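# Push wrapped bar under the sealing arm

## Task

Push the film-wrapped bar across the table, without lifting it, until its long axis lines up beneath the sealing arm and the sealing arm sits along the bar's centre line.

## Robot and tools

Robot: two arms, left_arm (on the +y side, base near (+0.006, +0.296, +0.048) m) and right_arm (base near (-0.029, -0.308, +0.037) m). Each ends in a five-finger hand: the right arm has a right hand, the left arm its mirror image. Camera names: cam_head_left, cam_head_right, cam_high, cam_low, cam_left_wrist, cam_right_wrist, all 672x504. A camera stand sits behind the arms. A loose object may occasionally get a brief external nudge.

Frames. Scene frame: origin at table-top height midway between the nominal bases, +z up, +x outward over the table, +y toward left_arm. Fixed cameras and the table use it. Reported hand positions (end_effector_position, metres) and end_effector_quat_wxyz are in each arm's own base frame. Motion offsets are along the axes of that arm's current Hand target. Hand point: a spot 0.05 m in front of the palm and 0.15 m out from the wrist face; its +z runs along the straight fingers, +y out of the palm, +x across the palm away from the thumb on the right hand (toward the thumb on the left hand). Straight fingers reach 0.06-0.07 m past the point along +z, lying 0.06 m behind it along -y. A wrist bracket on the little-finger side can strike things.

The 28-number row (used by execute_actions and move), every value in [-1, 1], always both arms: left_arm dx, dy, dz, rx, ry, rz; left hand little, ring, middle, index, thumb_bend, thumb_turn, force_limit, speed; then the same fourteen for right_arm. dx..rz are an offset, not a pose, measured from the arm's Hand target when the action or move begins; 1.0 equals 0.6 m or 180 degrees; rx, ry, rz form one rotation vector. Repeating an offset moves the arm further. All zeros re-requests the current Hand target. Finger and thumb numbers are absolute targets: +1 open/straight, -1 closed/curled; thumb_turn -1 puts the thumb opposite the fingers, +1 beside the palm. force_limit maps -1..+1 to about 0..10 N at the fingertip (15 N for the two thumb motors); speed rises from near zero at -1 to full at +0.48 and above. Hand numbers never mean 'no change': to keep a hand as is, resend the last hand numbers you actually sent; before any were sent, use hand_measured plus hand_force_limit and hand_speed.

execute_actions(actions, cameras): actions is a list of actions; each action is up to 15 rows, one per 1/30 s step, each row an offset from that action's starting Hand target (not cumulative between rows); a short action repeats its final row. An empty actions list returns camera images; otherwise ask for images via cameras (names, ["all"], or []).

move(target, speed, blend, blocking, cameras): straight-line path of each hand point toward one row, or a list of up to 15 rows, all offsets from the same starting Hand targets. speed in m/s (0.002 to 4.3, default 0.25; rotation capped at twice that in rad/s), one value or one per target. blend in metres rounds corners; 0 stops at each. Paths do not avoid obstacles or the other arm; faster moves lag and stray more and hit harder. Keep paths away from an arm's own base. The result adds a 'move:' line: done (within 10 mm and 2 degrees), off_target, moving, held, fault, plus limits such as paced (pose clipped) or held (steps withheld). blocking=false returns early while the move continues.

wait(seconds 0-10, cameras): lets time pass holding commands. stop(cameras): brakes a running move. zoom_image(camera, region [x0,y0,x1,y1] in pixels, max 504x504) enlarges part of the latest image. show_instructions(): shows the reference pages. finished_scene(scene=1): ends the scene permanently.

Behaviour. Orientation commands are clipped to within 40 degrees of the measured one each step. Hands often settle 1-3 cm (sometimes 5 cm) short, usually low, from friction and weight; this is not evidence of contact. Hand target in results is the last commanded pose; to close a remaining gap, send the difference as an offset. An arm blocked by something keeps pushing until commanded back past its hand point. Small turns can shift the hand point noticeably.

Hand readings: hand_measured, hand_stopped_by (moving, target, force, stalled, fault) and hand_load_n (positive means pushed open), six values each in the motor order above. A finger only starts when its target changes by at least 0.002; it locks on reaching target or force_limit. Close slowly (speed -0.94 or less) for a gentle grip.

Results also list joint positions, velocities, torques (wrist numbers 3 and 4 wrap at ±28 N m) and motor temperatures; MOTOR HOT appears near 85 °C and at 100 °C the arm drops for 30-60 s, so avoid long stretched holds or pushing into unreachable poses.

Avoid: knocking the bar or anything off the table, hard pushes or impacts on fixed or heavy items, arms touching or squeezing each other, fast swings, and excessive finger loads. Slide the bar gently with controlled pushes and check with cameras that it lies centred beneath the sealing arm before finishing.

Each tool is called after "Request:" in YAML: its name, and indented under it one key for each argument.

Reference images:

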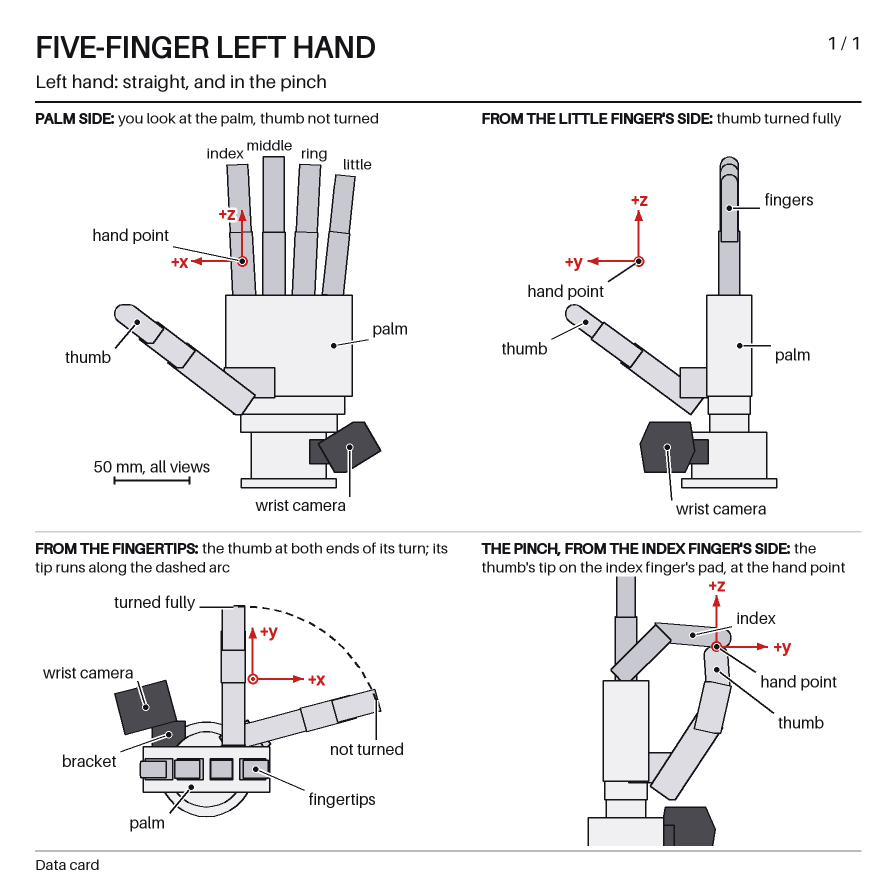

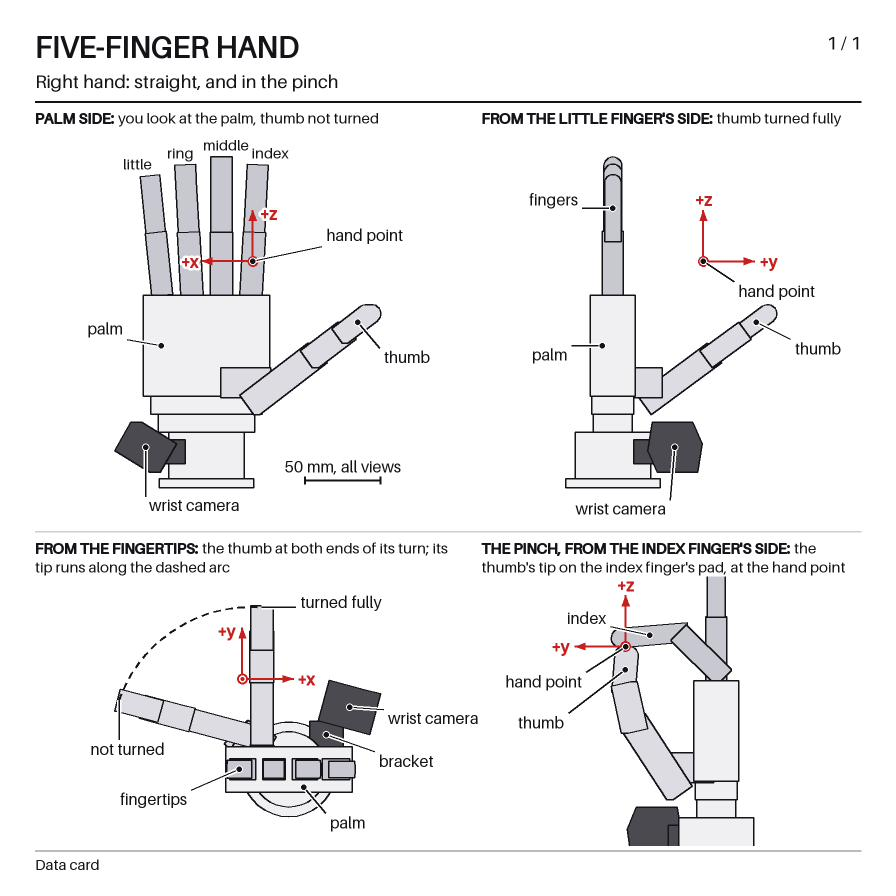

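## Session

Request:
execute_actions:
  actions: []

Scene clock: 0.00 s.
left_arm: end_effector_position=(+0.4658, +0.1912, +0.0793) hand_measured=(+1.000, +1.000, +1.000, +1.000, +1.000, +1.000) hand_load_n=(+0.0, +0.0, +0.0, +0.0, +0.0, +0.0) hand_stopped_by=(target, target, target, target, target, target) hand_force_limit=0.00 hand_speed=-0.80 end_effector_quat_wxyz=(-0.017, +0.998, +0.058, -0.012) | right_arm: end_effector_position=(+0.4379, +0.2397, +0.1623) hand_measured=(+1.000, +1.000, +1.000, +1.000, +1.000, +1.000) hand_load_n=(+0.0, +0.0, +0.0, +0.0, +0.0, +0.0) hand_stopped_by=(target, target, target, target, target, target) hand_force_limit=0.00 hand_speed=-0.80 end_effector_quat_wxyz=(-0.015, +0.994, +0.088, +0.068)
Joint positions: left_arm=[0.509 1.714 1.323 -1.186 -0.041 -1.179] | right_arm=[0.602 1.698 1.529 -1.269 0.041 -1.148]
Joint velocities: within noise
Joint torques (N m): no reading
Motor temperatures (°C): left_arm=[33 30 34 32 29 30] | right_arm=[34 30 35 32 30 31]
Heat: left arm: hottest elbow 34 °C; right arm: hottest elbow 35 °C.
Hand target: left_arm +0.4738, +0.1957, +0.0882; -0.022, +0.998, +0.058, -0.001 | right_arm +0.4454, +0.2448, +0.1736; -0.022, +0.993, +0.088, +0.081

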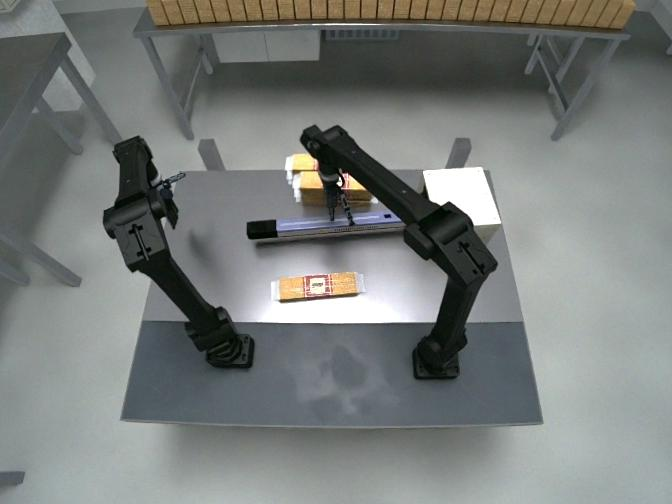

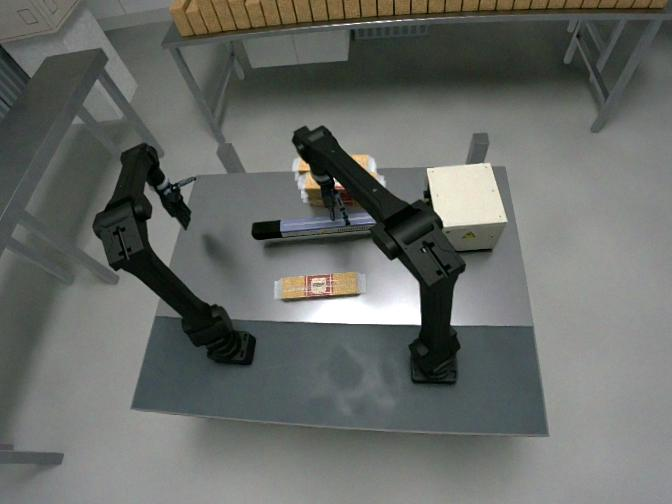

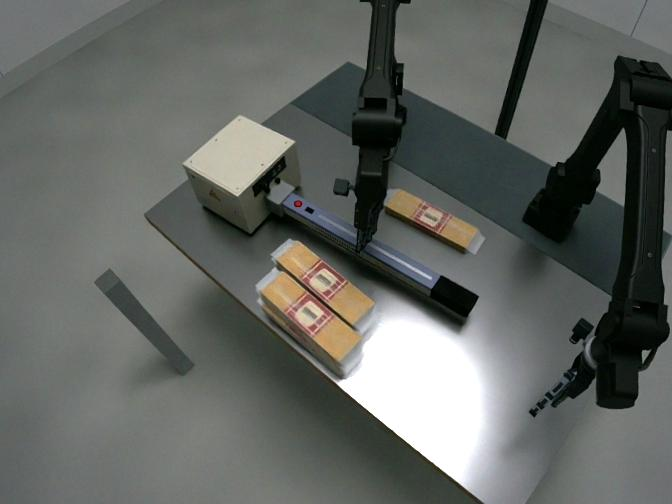

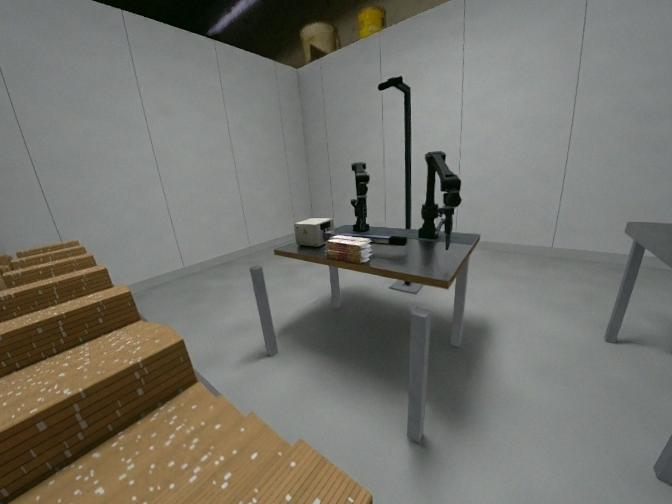

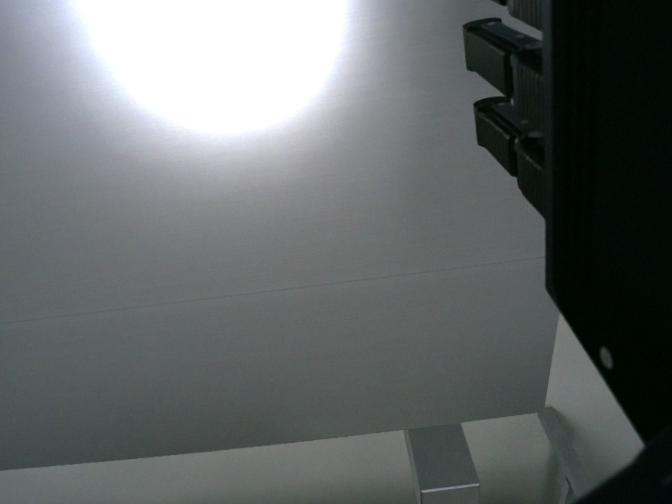

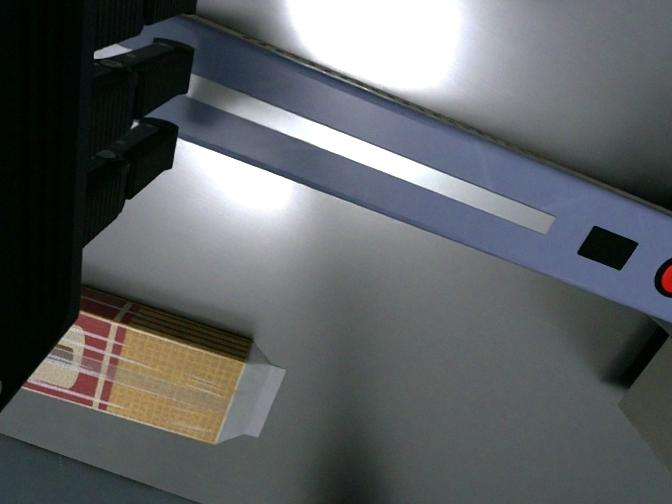

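Request:
zoom_image:
  camera: "cam_head_left"
  region: [220, 140, 540, 380]

Request:
zoom_image:
  camera: "cam_high"
  region: [140, 100, 500, 370]

Request:
zoom_image:
  camera: "cam_low"
  region: [260, 140, 500, 320]

Request:
zoom_image:
  camera: "cam_head_right"
  region: [220, 130, 540, 370]

Scaled by 1.575 from the camera's 672x504 image, which has a finer 960x720 frame.

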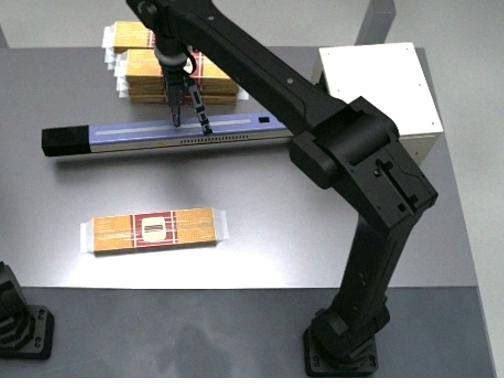

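Scaled by 1.400 from the camera's 672x504 image, which has a finer 960x720 frame.

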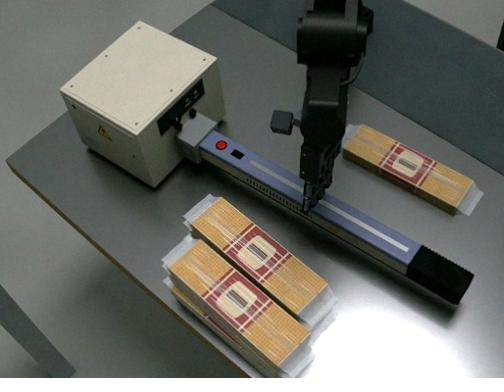

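Scaled by 2.100 from the camera's 672x504 image, which has a finer 960x720 frame.

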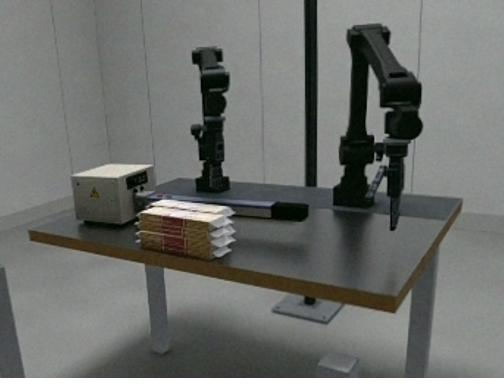

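Scaled by 1.575 from the camera's 672x504 image, which has a finer 960x720 frame.

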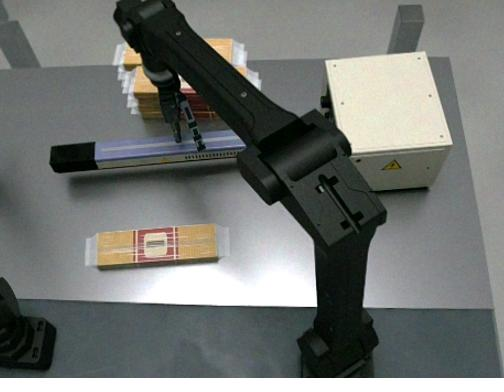

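Request:
zoom_image:
  camera: "cam_high"
  region: [240, 160, 500, 340]

Request:
zoom_image:
  camera: "cam_low"
  region: [290, 200, 430, 280]

Request:
zoom_image:
  camera: "cam_head_left"
  region: [230, 180, 430, 310]

Scaled by 1.938 from the camera's 672x504 image, which has a finer 960x720 frame.

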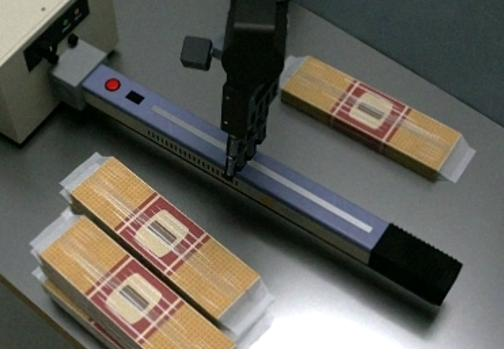

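Scaled by 3.600 from the camera's 672x504 image, which has a finer 960x720 frame.

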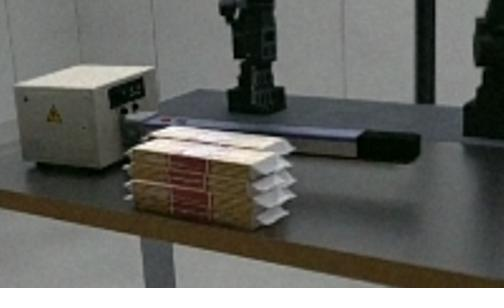

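Scaled by 2.520 from the camera's 672x504 image, which has a finer 960x720 frame.

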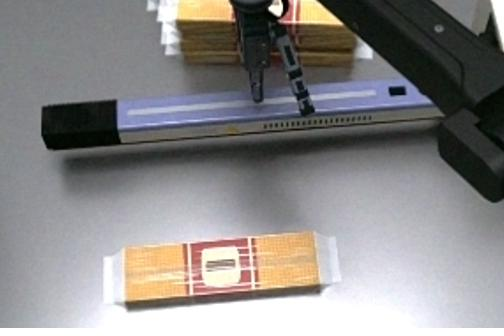

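Request:
move:
  target:
    - [-0.0817,0.0578,-0.2228,0.0048,0.0091,0.0989,1,1,1,1,1,1,0,-0.8,-0.105,0.101,-0.0866,0,0,0.05,1,1,1,1,1,1,0,-0.8]
    - [-0.2955,0.4518,-0.2403,0.0143,0.0272,0.2966,1,1,1,1,1,1,0,-0.8,-0.227,0.22,-0.1875,0,0,0.108,1,1,1,1,1,1,0,-0.8]
    - [-0.745,0.711,-0.2185,0.0239,0.0454,0.4944,1,1,1,1,1,1,0,-0.8,-0.3495,0.338,-0.2885,0,0,0.167,1,1,1,1,1,1,0,-0.8]
  speed: 0.3
  blend: [0.04,0.06,0]
  cameras: ["all"]

Scene clock: 129.10 s.
left_arm: end_effector_position=(+0.0810, -0.2772, +0.1910) hand_measured=(+1.000, +1.000, +1.000, +1.000, +1.000, +1.000) hand_load_n=(+0.0, +0.0, +0.0, +0.0, +0.0, +0.0) hand_stopped_by=(target, target, target, target, target, target) hand_force_limit=0.00 hand_speed=-0.80 end_effector_quat_wxyz=(-0.056, +0.751, -0.657, +0.037) | right_arm: end_effector_position=(+0.2525, +0.0033, +0.3019) hand_measured=(+1.000, +1.000, +1.000, +1.000, +1.000, +1.000) hand_load_n=(+0.0, +0.0, +0.0, +0.0, +0.0, +0.0) hand_stopped_by=(target, target, target, target, target, target) hand_force_limit=0.00 hand_speed=-0.80 end_effector_quat_wxyz=(-0.042, +0.982, -0.170, +0.074)
Joint positions: left_arm=[-1.145 1.034 0.969 -1.484 -0.133 -1.278] | right_arm=[0.142 1.039 1.264 -1.63 -0.034 -1.083]
Joint torques (N m): left_arm=[-2.67 -5.07 8.55 0.17 -0.03 -0.01] | right_arm=[-1.55 -7.82 8.65 0.47 -0.12 -0.06]
Motor temperatures (°C): left_arm=[33 31 41 32 28 30] | right_arm=[34 33 43 32 30 31]
Heat: left arm: hottest elbow 41 °C; right arm: hottest elbow 43 °C.
Hand target: left_arm +0.0802, -0.2856, +0.1994; -0.053, +0.749, -0.659, +0.046 | right_arm +0.2504, -0.0005, +0.3035; -0.043, +0.981, -0.173, +0.073
Off the commanded pose: left_arm 0.012 m, 1 deg | right_arm 0.005 m, 0 deg.
move: off_target (left_arm)

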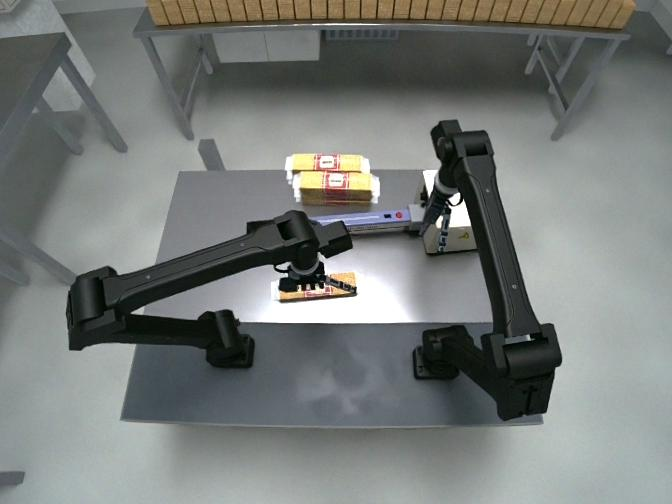

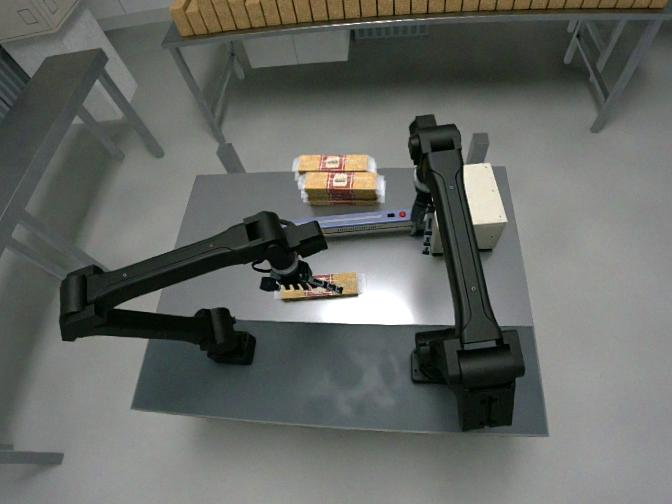

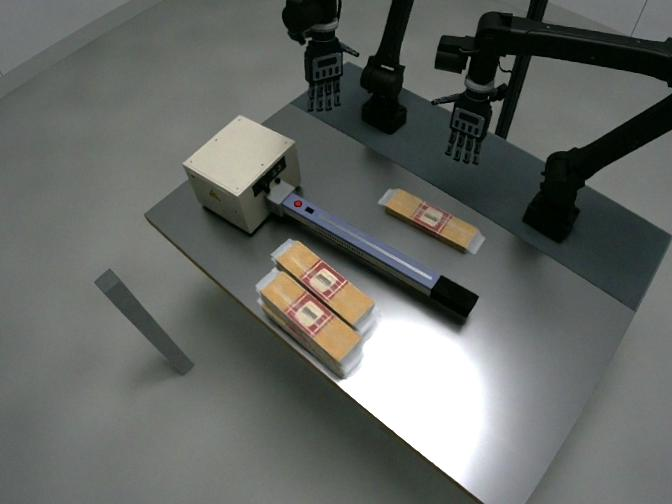

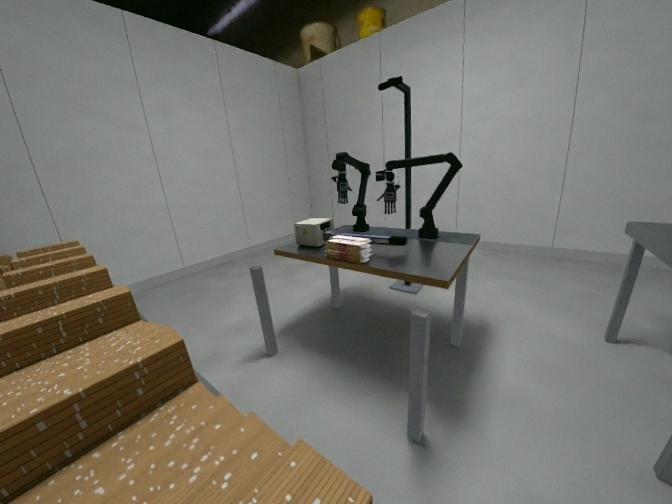

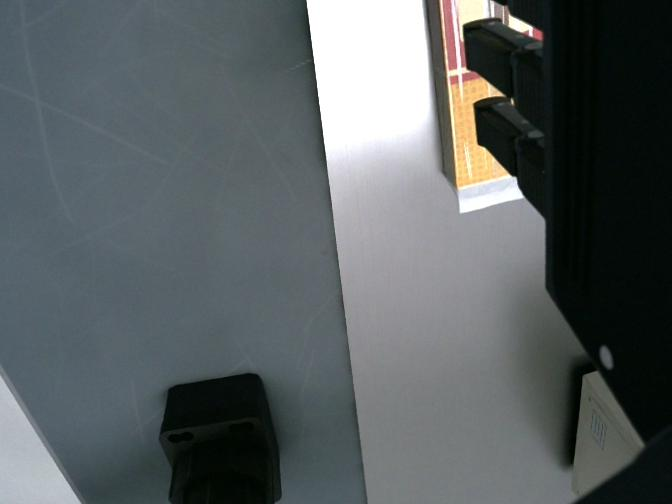

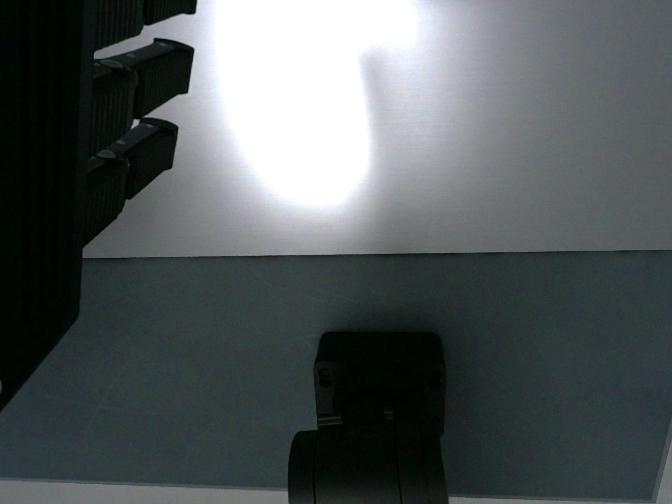

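Request:
zoom_image:
  camera: "cam_head_left"
  region: [240, 190, 420, 330]

Request:
zoom_image:
  camera: "cam_high"
  region: [360, 60, 560, 320]

Request:
zoom_image:
  camera: "cam_left_wrist"
  region: [300, 0, 672, 280]

Scaled by 2.800 from the camera's 672x504 image, which has a finer 960x720 frame.

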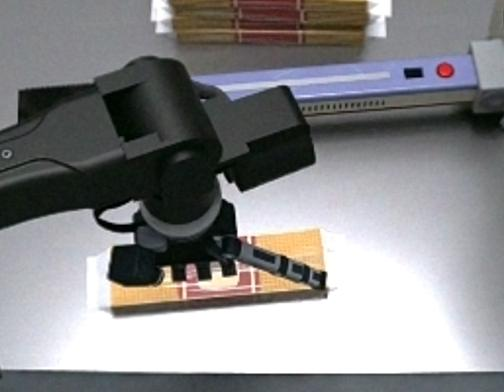

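Scaled by 1.938 from the camera's 672x504 image, which has a finer 960x720 frame.

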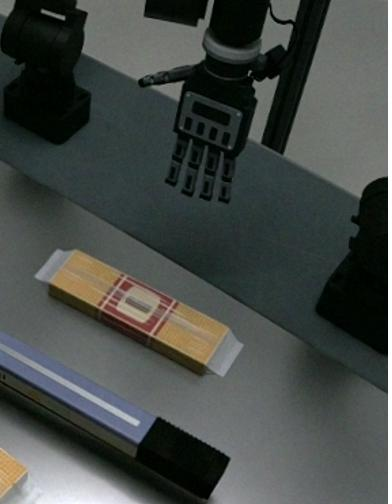

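Scaled by 1.355 from the camera's 672x504 image, which has a finer 960x720 frame.

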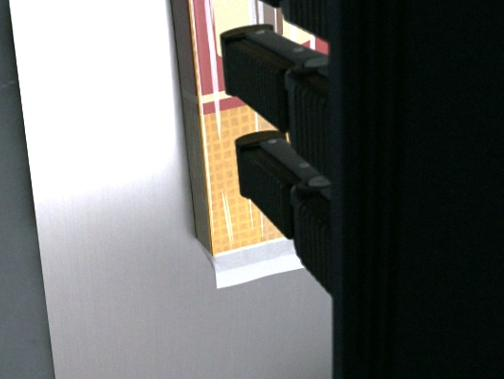

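Request:
zoom_image:
  camera: "cam_head_left"
  region: [265, 255, 375, 315]

Request:
zoom_image:
  camera: "cam_high"
  region: [360, 170, 500, 330]

Request:
zoom_image:
  camera: "cam_high"
  region: [180, 100, 380, 300]

Scaled by 4.582 from the camera's 672x504 image, which has a finer 960x720 frame.

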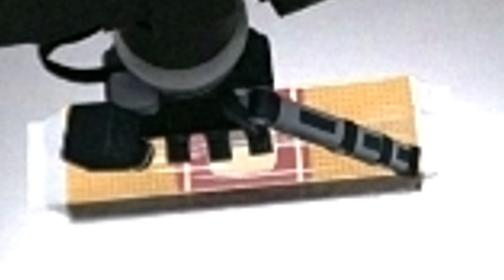

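Scaled by 3.150 from the camera's 672x504 image, which has a finer 960x720 frame.

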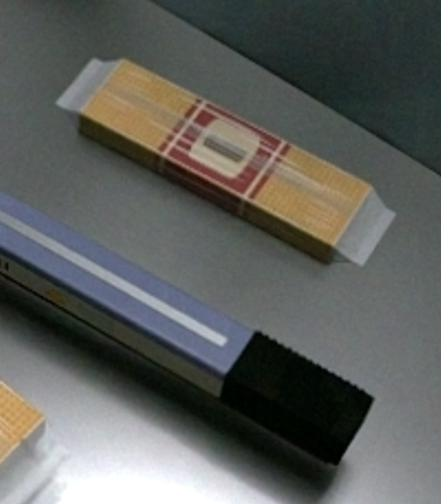

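Scaled by 2.520 from the camera's 672x504 image, which has a finer 960x720 frame.

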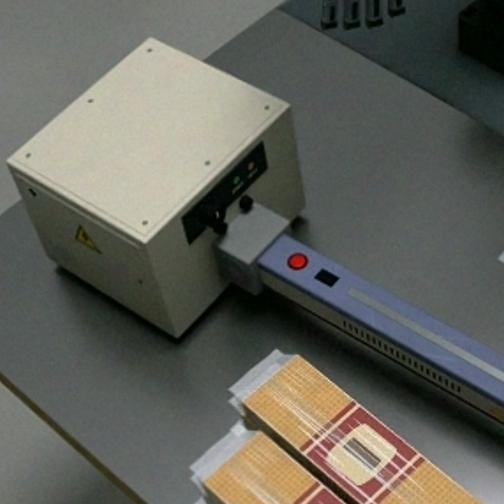

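Request:
move:
  target: [0.0132,0.051,0.1635,0,0,0.0133,1,1,1,1,1,1,0,-0.8,0,0,0,0,0,0,1,1,1,1,1,1,0,-0.8]
  speed: 0.2
  cameras: ["cam_head_left","cam_high","cam_low","cam_left_wrist"]

Scene clock: 175.70 s.
left_arm: end_effector_position=(+0.0683, -0.2925, +0.1007) hand_measured=(+1.000, +1.000, +1.000, +1.000, +1.000, +1.000) hand_load_n=(+0.0, +0.0, +0.0, +0.0, +0.0, +0.0) hand_stopped_by=(target, target, target, target, target, target) hand_force_limit=0.00 hand_speed=-0.80 end_effector_quat_wxyz=(-0.053, +0.738, -0.672, +0.044) | right_arm: end_effector_position=(+0.2525, +0.0033, +0.3019) hand_measured=(+1.000, +1.000, +1.000, +1.000, +1.000, +1.000) hand_load_n=(+0.0, +0.0, -0.5, +0.0, +0.0, +0.0) hand_stopped_by=(target, target, target, target, target, target) hand_force_limit=0.00 hand_speed=-0.80 end_effector_quat_wxyz=(-0.042, +0.982, -0.170, +0.074)
Joint positions: left_arm=[-1.208 1.111 0.779 -1.208 -0.135 -1.3] | right_arm=[0.142 1.039 1.264 -1.63 -0.034 -1.084]
Joint torques (N m): left_arm=[-2.67 -5.6 6.34 0.57 -0.03 -0.03] | right_arm=[-2.14 -7.71 8.79 0.43 -0.09 -0.05]
Heat: left arm: hottest elbow 43 °C; right arm: hottest elbow 40 °C.
Hand target: left_arm +0.0648, -0.2956, +0.0980; -0.054, +0.735, -0.674, +0.045 | right_arm +0.2504, -0.0005, +0.3035; -0.043, +0.981, -0.173, +0.073
Off the commanded pose: left_arm 0.005 m, 0 deg | right_arm 0.005 m, 0 deg.
move: done
Images, in order (width x height): cam_head_left 672x504, cam_high 672x504, cam_low 672x504, cam_left_wrist 672x504.

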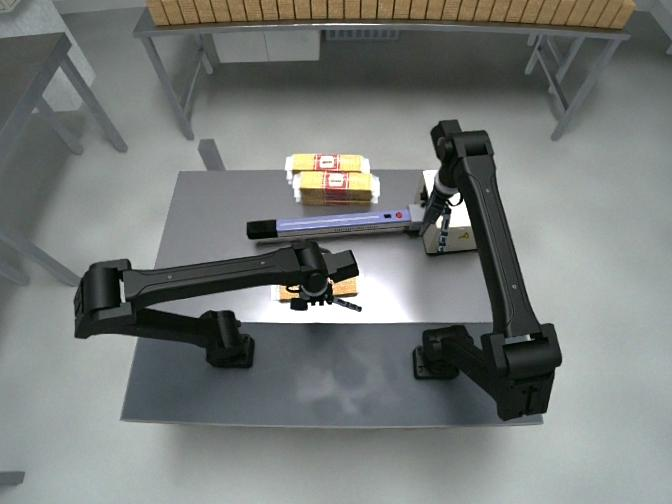

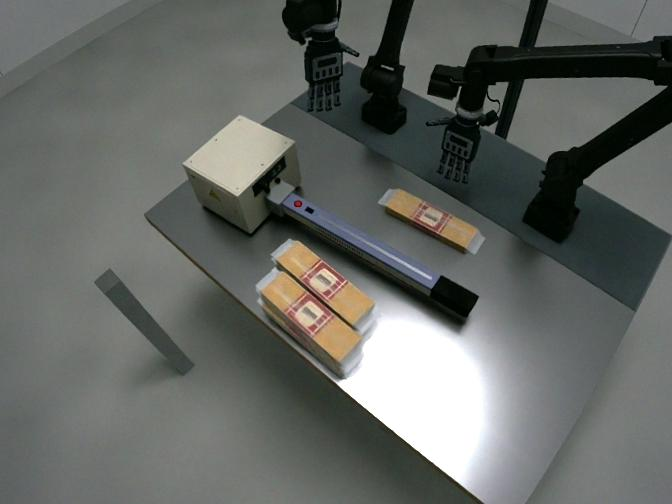

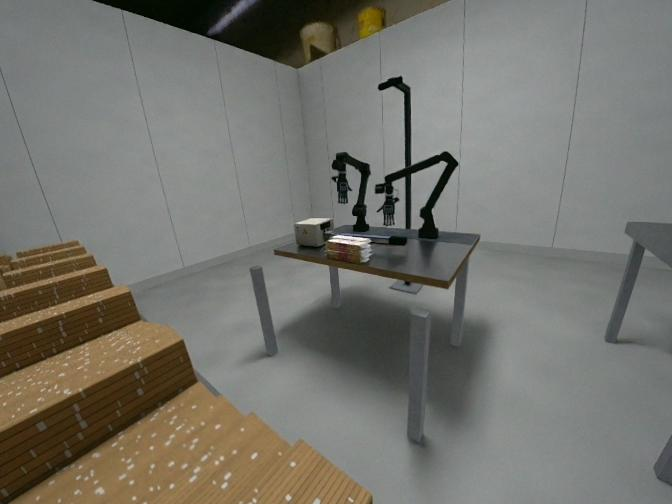

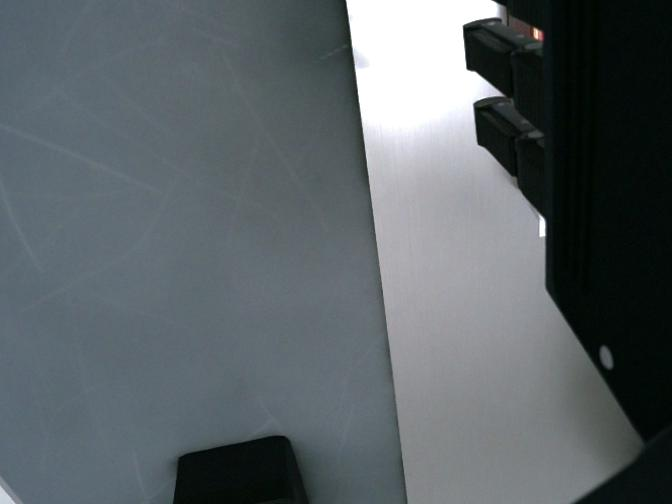

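Request:
move:
  target: [-0.0033,0.0137,0.099,0,0,0,1,1,1,1,1,1,0,-0.8,0,0,0,0,0,0,1,1,1,1,1,1,0,-0.8]
  speed: 0.12
  cameras: ["cam_head_left","cam_high","cam_low","cam_left_wrist"]

Request:
zoom_image:
  camera: "cam_high"
  region: [380, 90, 560, 270]

Request:
zoom_image:
  camera: "cam_low"
  region: [330, 180, 470, 280]

Request:
zoom_image:
  camera: "cam_head_left"
  region: [240, 220, 400, 340]

Scene clock: 183.90 s.
left_arm: end_effector_position=(+0.0679, -0.2913, +0.0412) hand_measured=(+1.000, +1.000, +1.000, +1.000, +1.000, +1.000) hand_load_n=(+0.0, +0.0, +0.0, +0.0, +0.0, +0.0) hand_stopped_by=(target, target, target, target, target, target) hand_force_limit=0.00 hand_speed=-0.80 end_effector_quat_wxyz=(-0.053, +0.738, -0.671, +0.045) | right_arm: end_effector_position=(+0.2525, +0.0033, +0.3019) hand_measured=(+1.000, +1.000, +1.000, +1.000, +1.000, +1.000) hand_load_n=(+0.0, +0.0, +0.0, +0.0, +0.0, +0.0) hand_stopped_by=(target, target, target, target, target, target) hand_force_limit=0.00 hand_speed=-0.80 end_effector_quat_wxyz=(-0.042, +0.982, -0.170, +0.074)
Joint positions: left_arm=[-1.208 1.188 0.664 -1.014 -0.136 -1.3] | right_arm=[0.142 1.039 1.264 -1.63 -0.034 -1.084]
Joint torques (N m): left_arm=[-2.43 -5.89 5.75 0.55 -0.03 0.01] | right_arm=[-1.85 -7 8.75 0.43 -0.15 -0.03]
Heat: left arm: hottest elbow 42 °C; right arm: hottest elbow 40 °C.
Hand target: left_arm +0.0648, -0.2930, +0.0380; -0.054, +0.735, -0.674, +0.045 | right_arm +0.2504, -0.0005, +0.3035; -0.043, +0.981, -0.173, +0.073
Off the commanded pose: left_arm 0.005 m, 0 deg | right_arm 0.005 m, 0 deg.
move: done
Images, in order (width x height): cam_head_left 672x504, cam_high 672x504, cam_low 672x504, cam_left_wrist 672x504.

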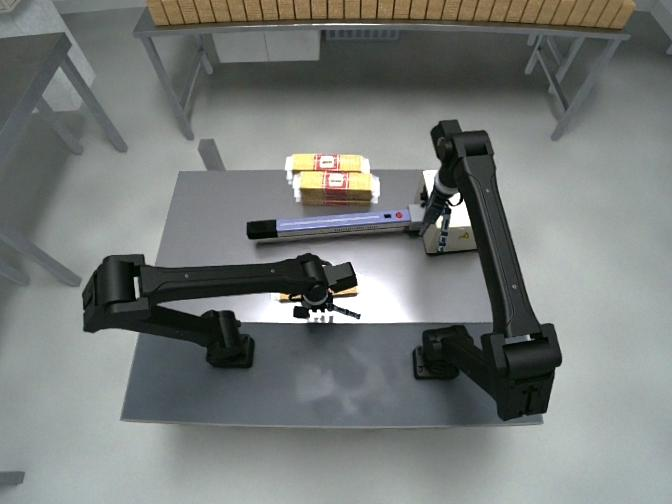

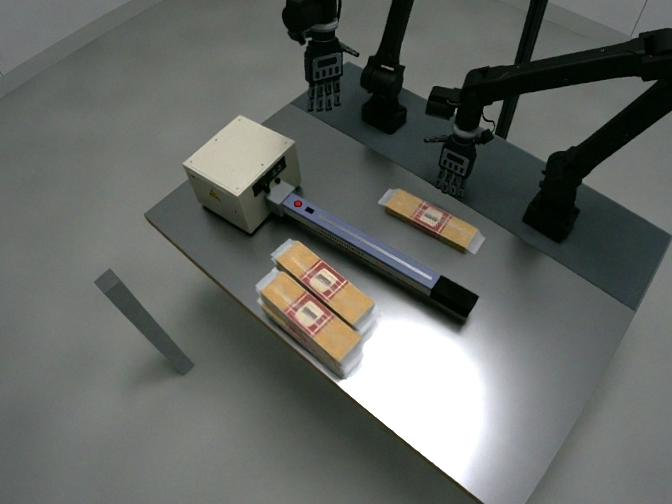

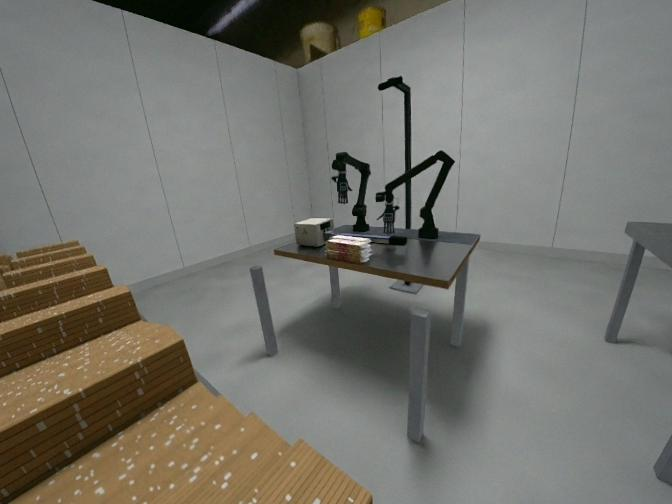

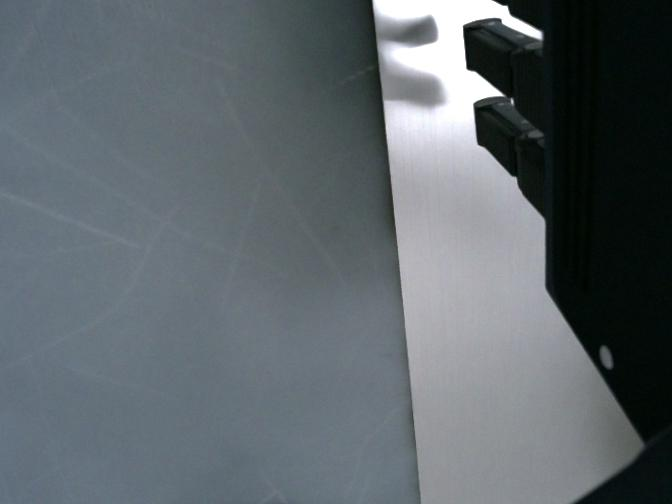

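Scaled by 2.800 from the camera's 672x504 image, which has a finer 960x720 frame.

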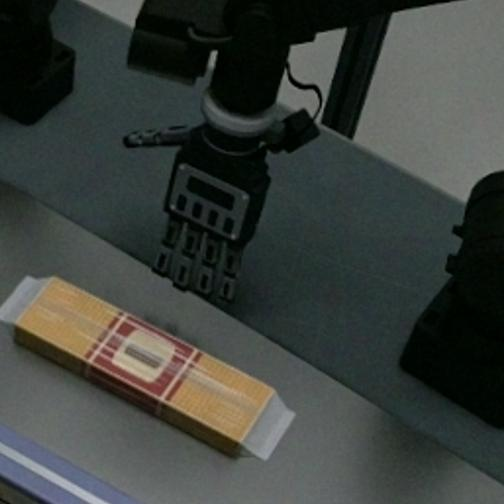

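Scaled by 3.600 from the camera's 672x504 image, which has a finer 960x720 frame.

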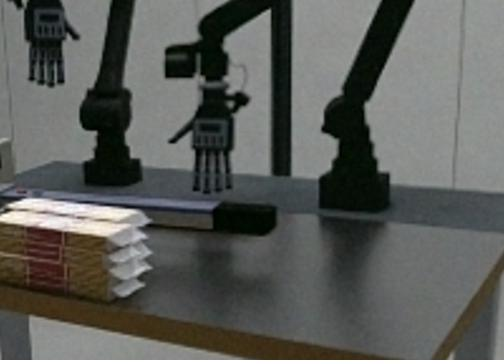

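Scaled by 3.150 from the camera's 672x504 image, which has a finer 960x720 frame.

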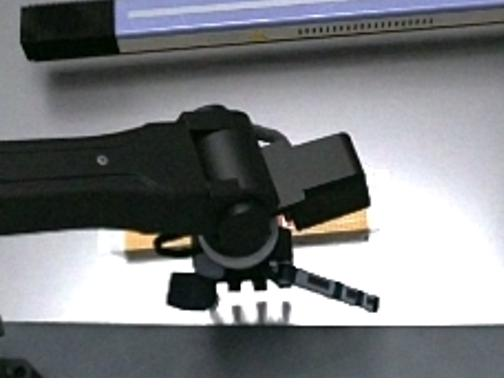

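Request:
move:
  target: [0,0.0042,0.0300,0,0,0,1,1,1,1,1,1,0,-0.8,0,0,0,0,0,0,1,1,1,1,1,1,0,-0.8]
  speed: 0.06
  cameras: ["cam_head_left","cam_high","cam_low","cam_left_wrist"]

Request:
zoom_image:
  camera: "cam_high"
  region: [410, 140, 510, 240]

Request:
zoom_image:
  camera: "cam_head_left"
  region: [260, 240, 400, 340]

Request:
zoom_image:
  camera: "cam_low"
  region: [360, 190, 430, 260]

Scene clock: 193.97 s.
left_arm: end_effector_position=(+0.0681, -0.2919, +0.0235) hand_measured=(+1.000, +1.000, +1.000, +1.000, +1.000, +1.000) hand_load_n=(+0.0, +0.0, +0.0, +0.0, +0.0, +0.0) hand_stopped_by=(target, target, target, target, target, target) hand_force_limit=0.00 hand_speed=-0.80 end_effector_quat_wxyz=(-0.053, +0.738, -0.671, +0.046) | right_arm: end_effector_position=(+0.2525, +0.0033, +0.3019) hand_measured=(+1.000, +1.000, +1.000, +1.000, +1.000, +1.000) hand_load_n=(+0.0, +0.0, +0.0, +0.0, +0.0, +0.0) hand_stopped_by=(target, target, target, target, target, target) hand_force_limit=0.00 hand_speed=-0.80 end_effector_quat_wxyz=(-0.042, +0.982, -0.170, +0.074)
Joint positions: left_arm=[-1.208 1.221 0.635 -0.951 -0.136 -1.3] | right_arm=[0.142 1.039 1.264 -1.63 -0.034 -1.084]
Joint torques (N m): left_arm=[-2.43 -6.01 5.49 0.65 -0.02 0.01] | right_arm=[-2.32 -7.18 8.83 0.21 -0.09 -0.01]
Heat: left arm: hottest elbow 41 °C; right arm: hottest elbow 40 °C.
Hand target: left_arm +0.0648, -0.2929, +0.0198; -0.054, +0.735, -0.674, +0.045 | right_arm +0.2504, -0.0005, +0.3035; -0.043, +0.981, -0.173, +0.073
Off the commanded pose: left_arm 0.005 m, 0 deg | right_arm 0.005 m, 0 deg.
move: done
Images, in order (width x height): cam_head_left 672x504, cam_high 672x504, cam_low 672x504, cam_left_wrist 672x504.

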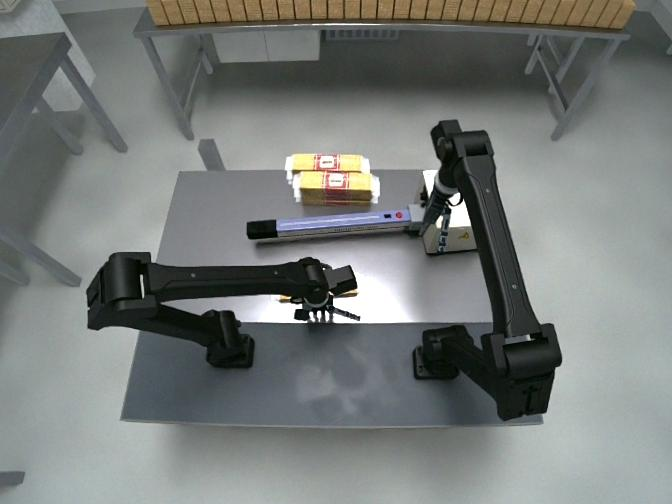

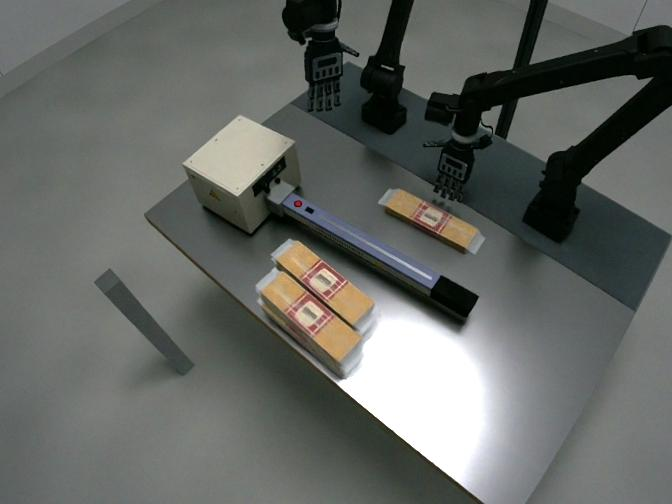

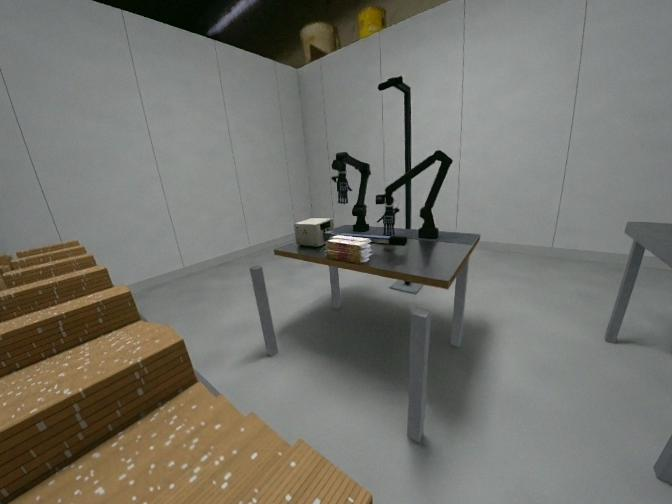

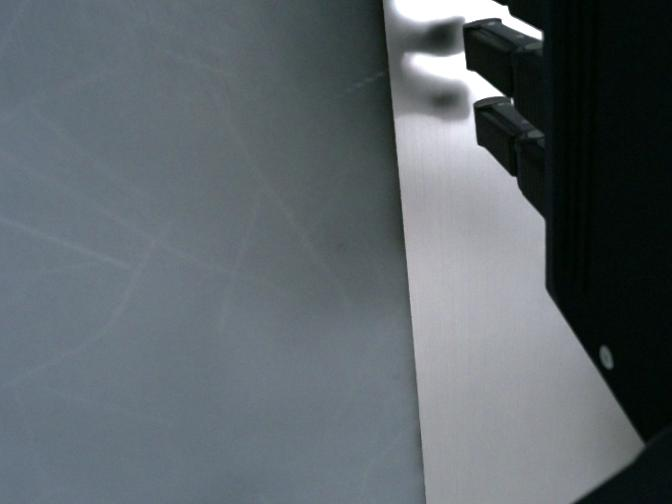

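Scaled by 5.040 from the camera's 672x504 image, which has a finer 960x720 frame.

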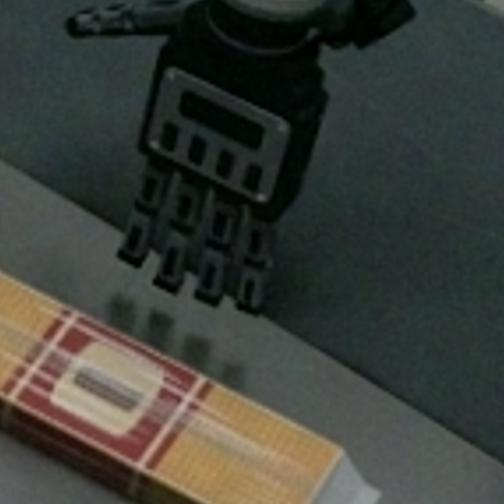

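Scaled by 3.600 from the camera's 672x504 image, which has a finer 960x720 frame.

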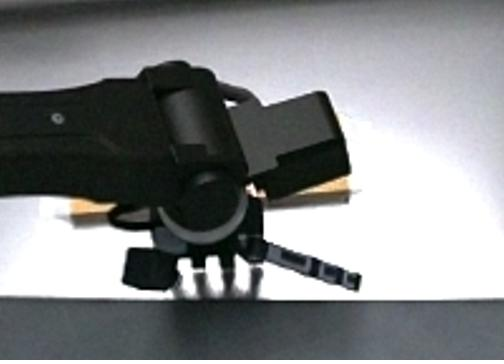

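Scaled by 7.200 from the camera's 672x504 image, which has a finer 960x720 frame.

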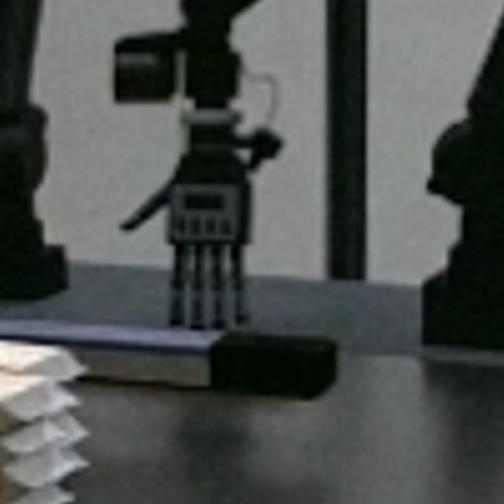

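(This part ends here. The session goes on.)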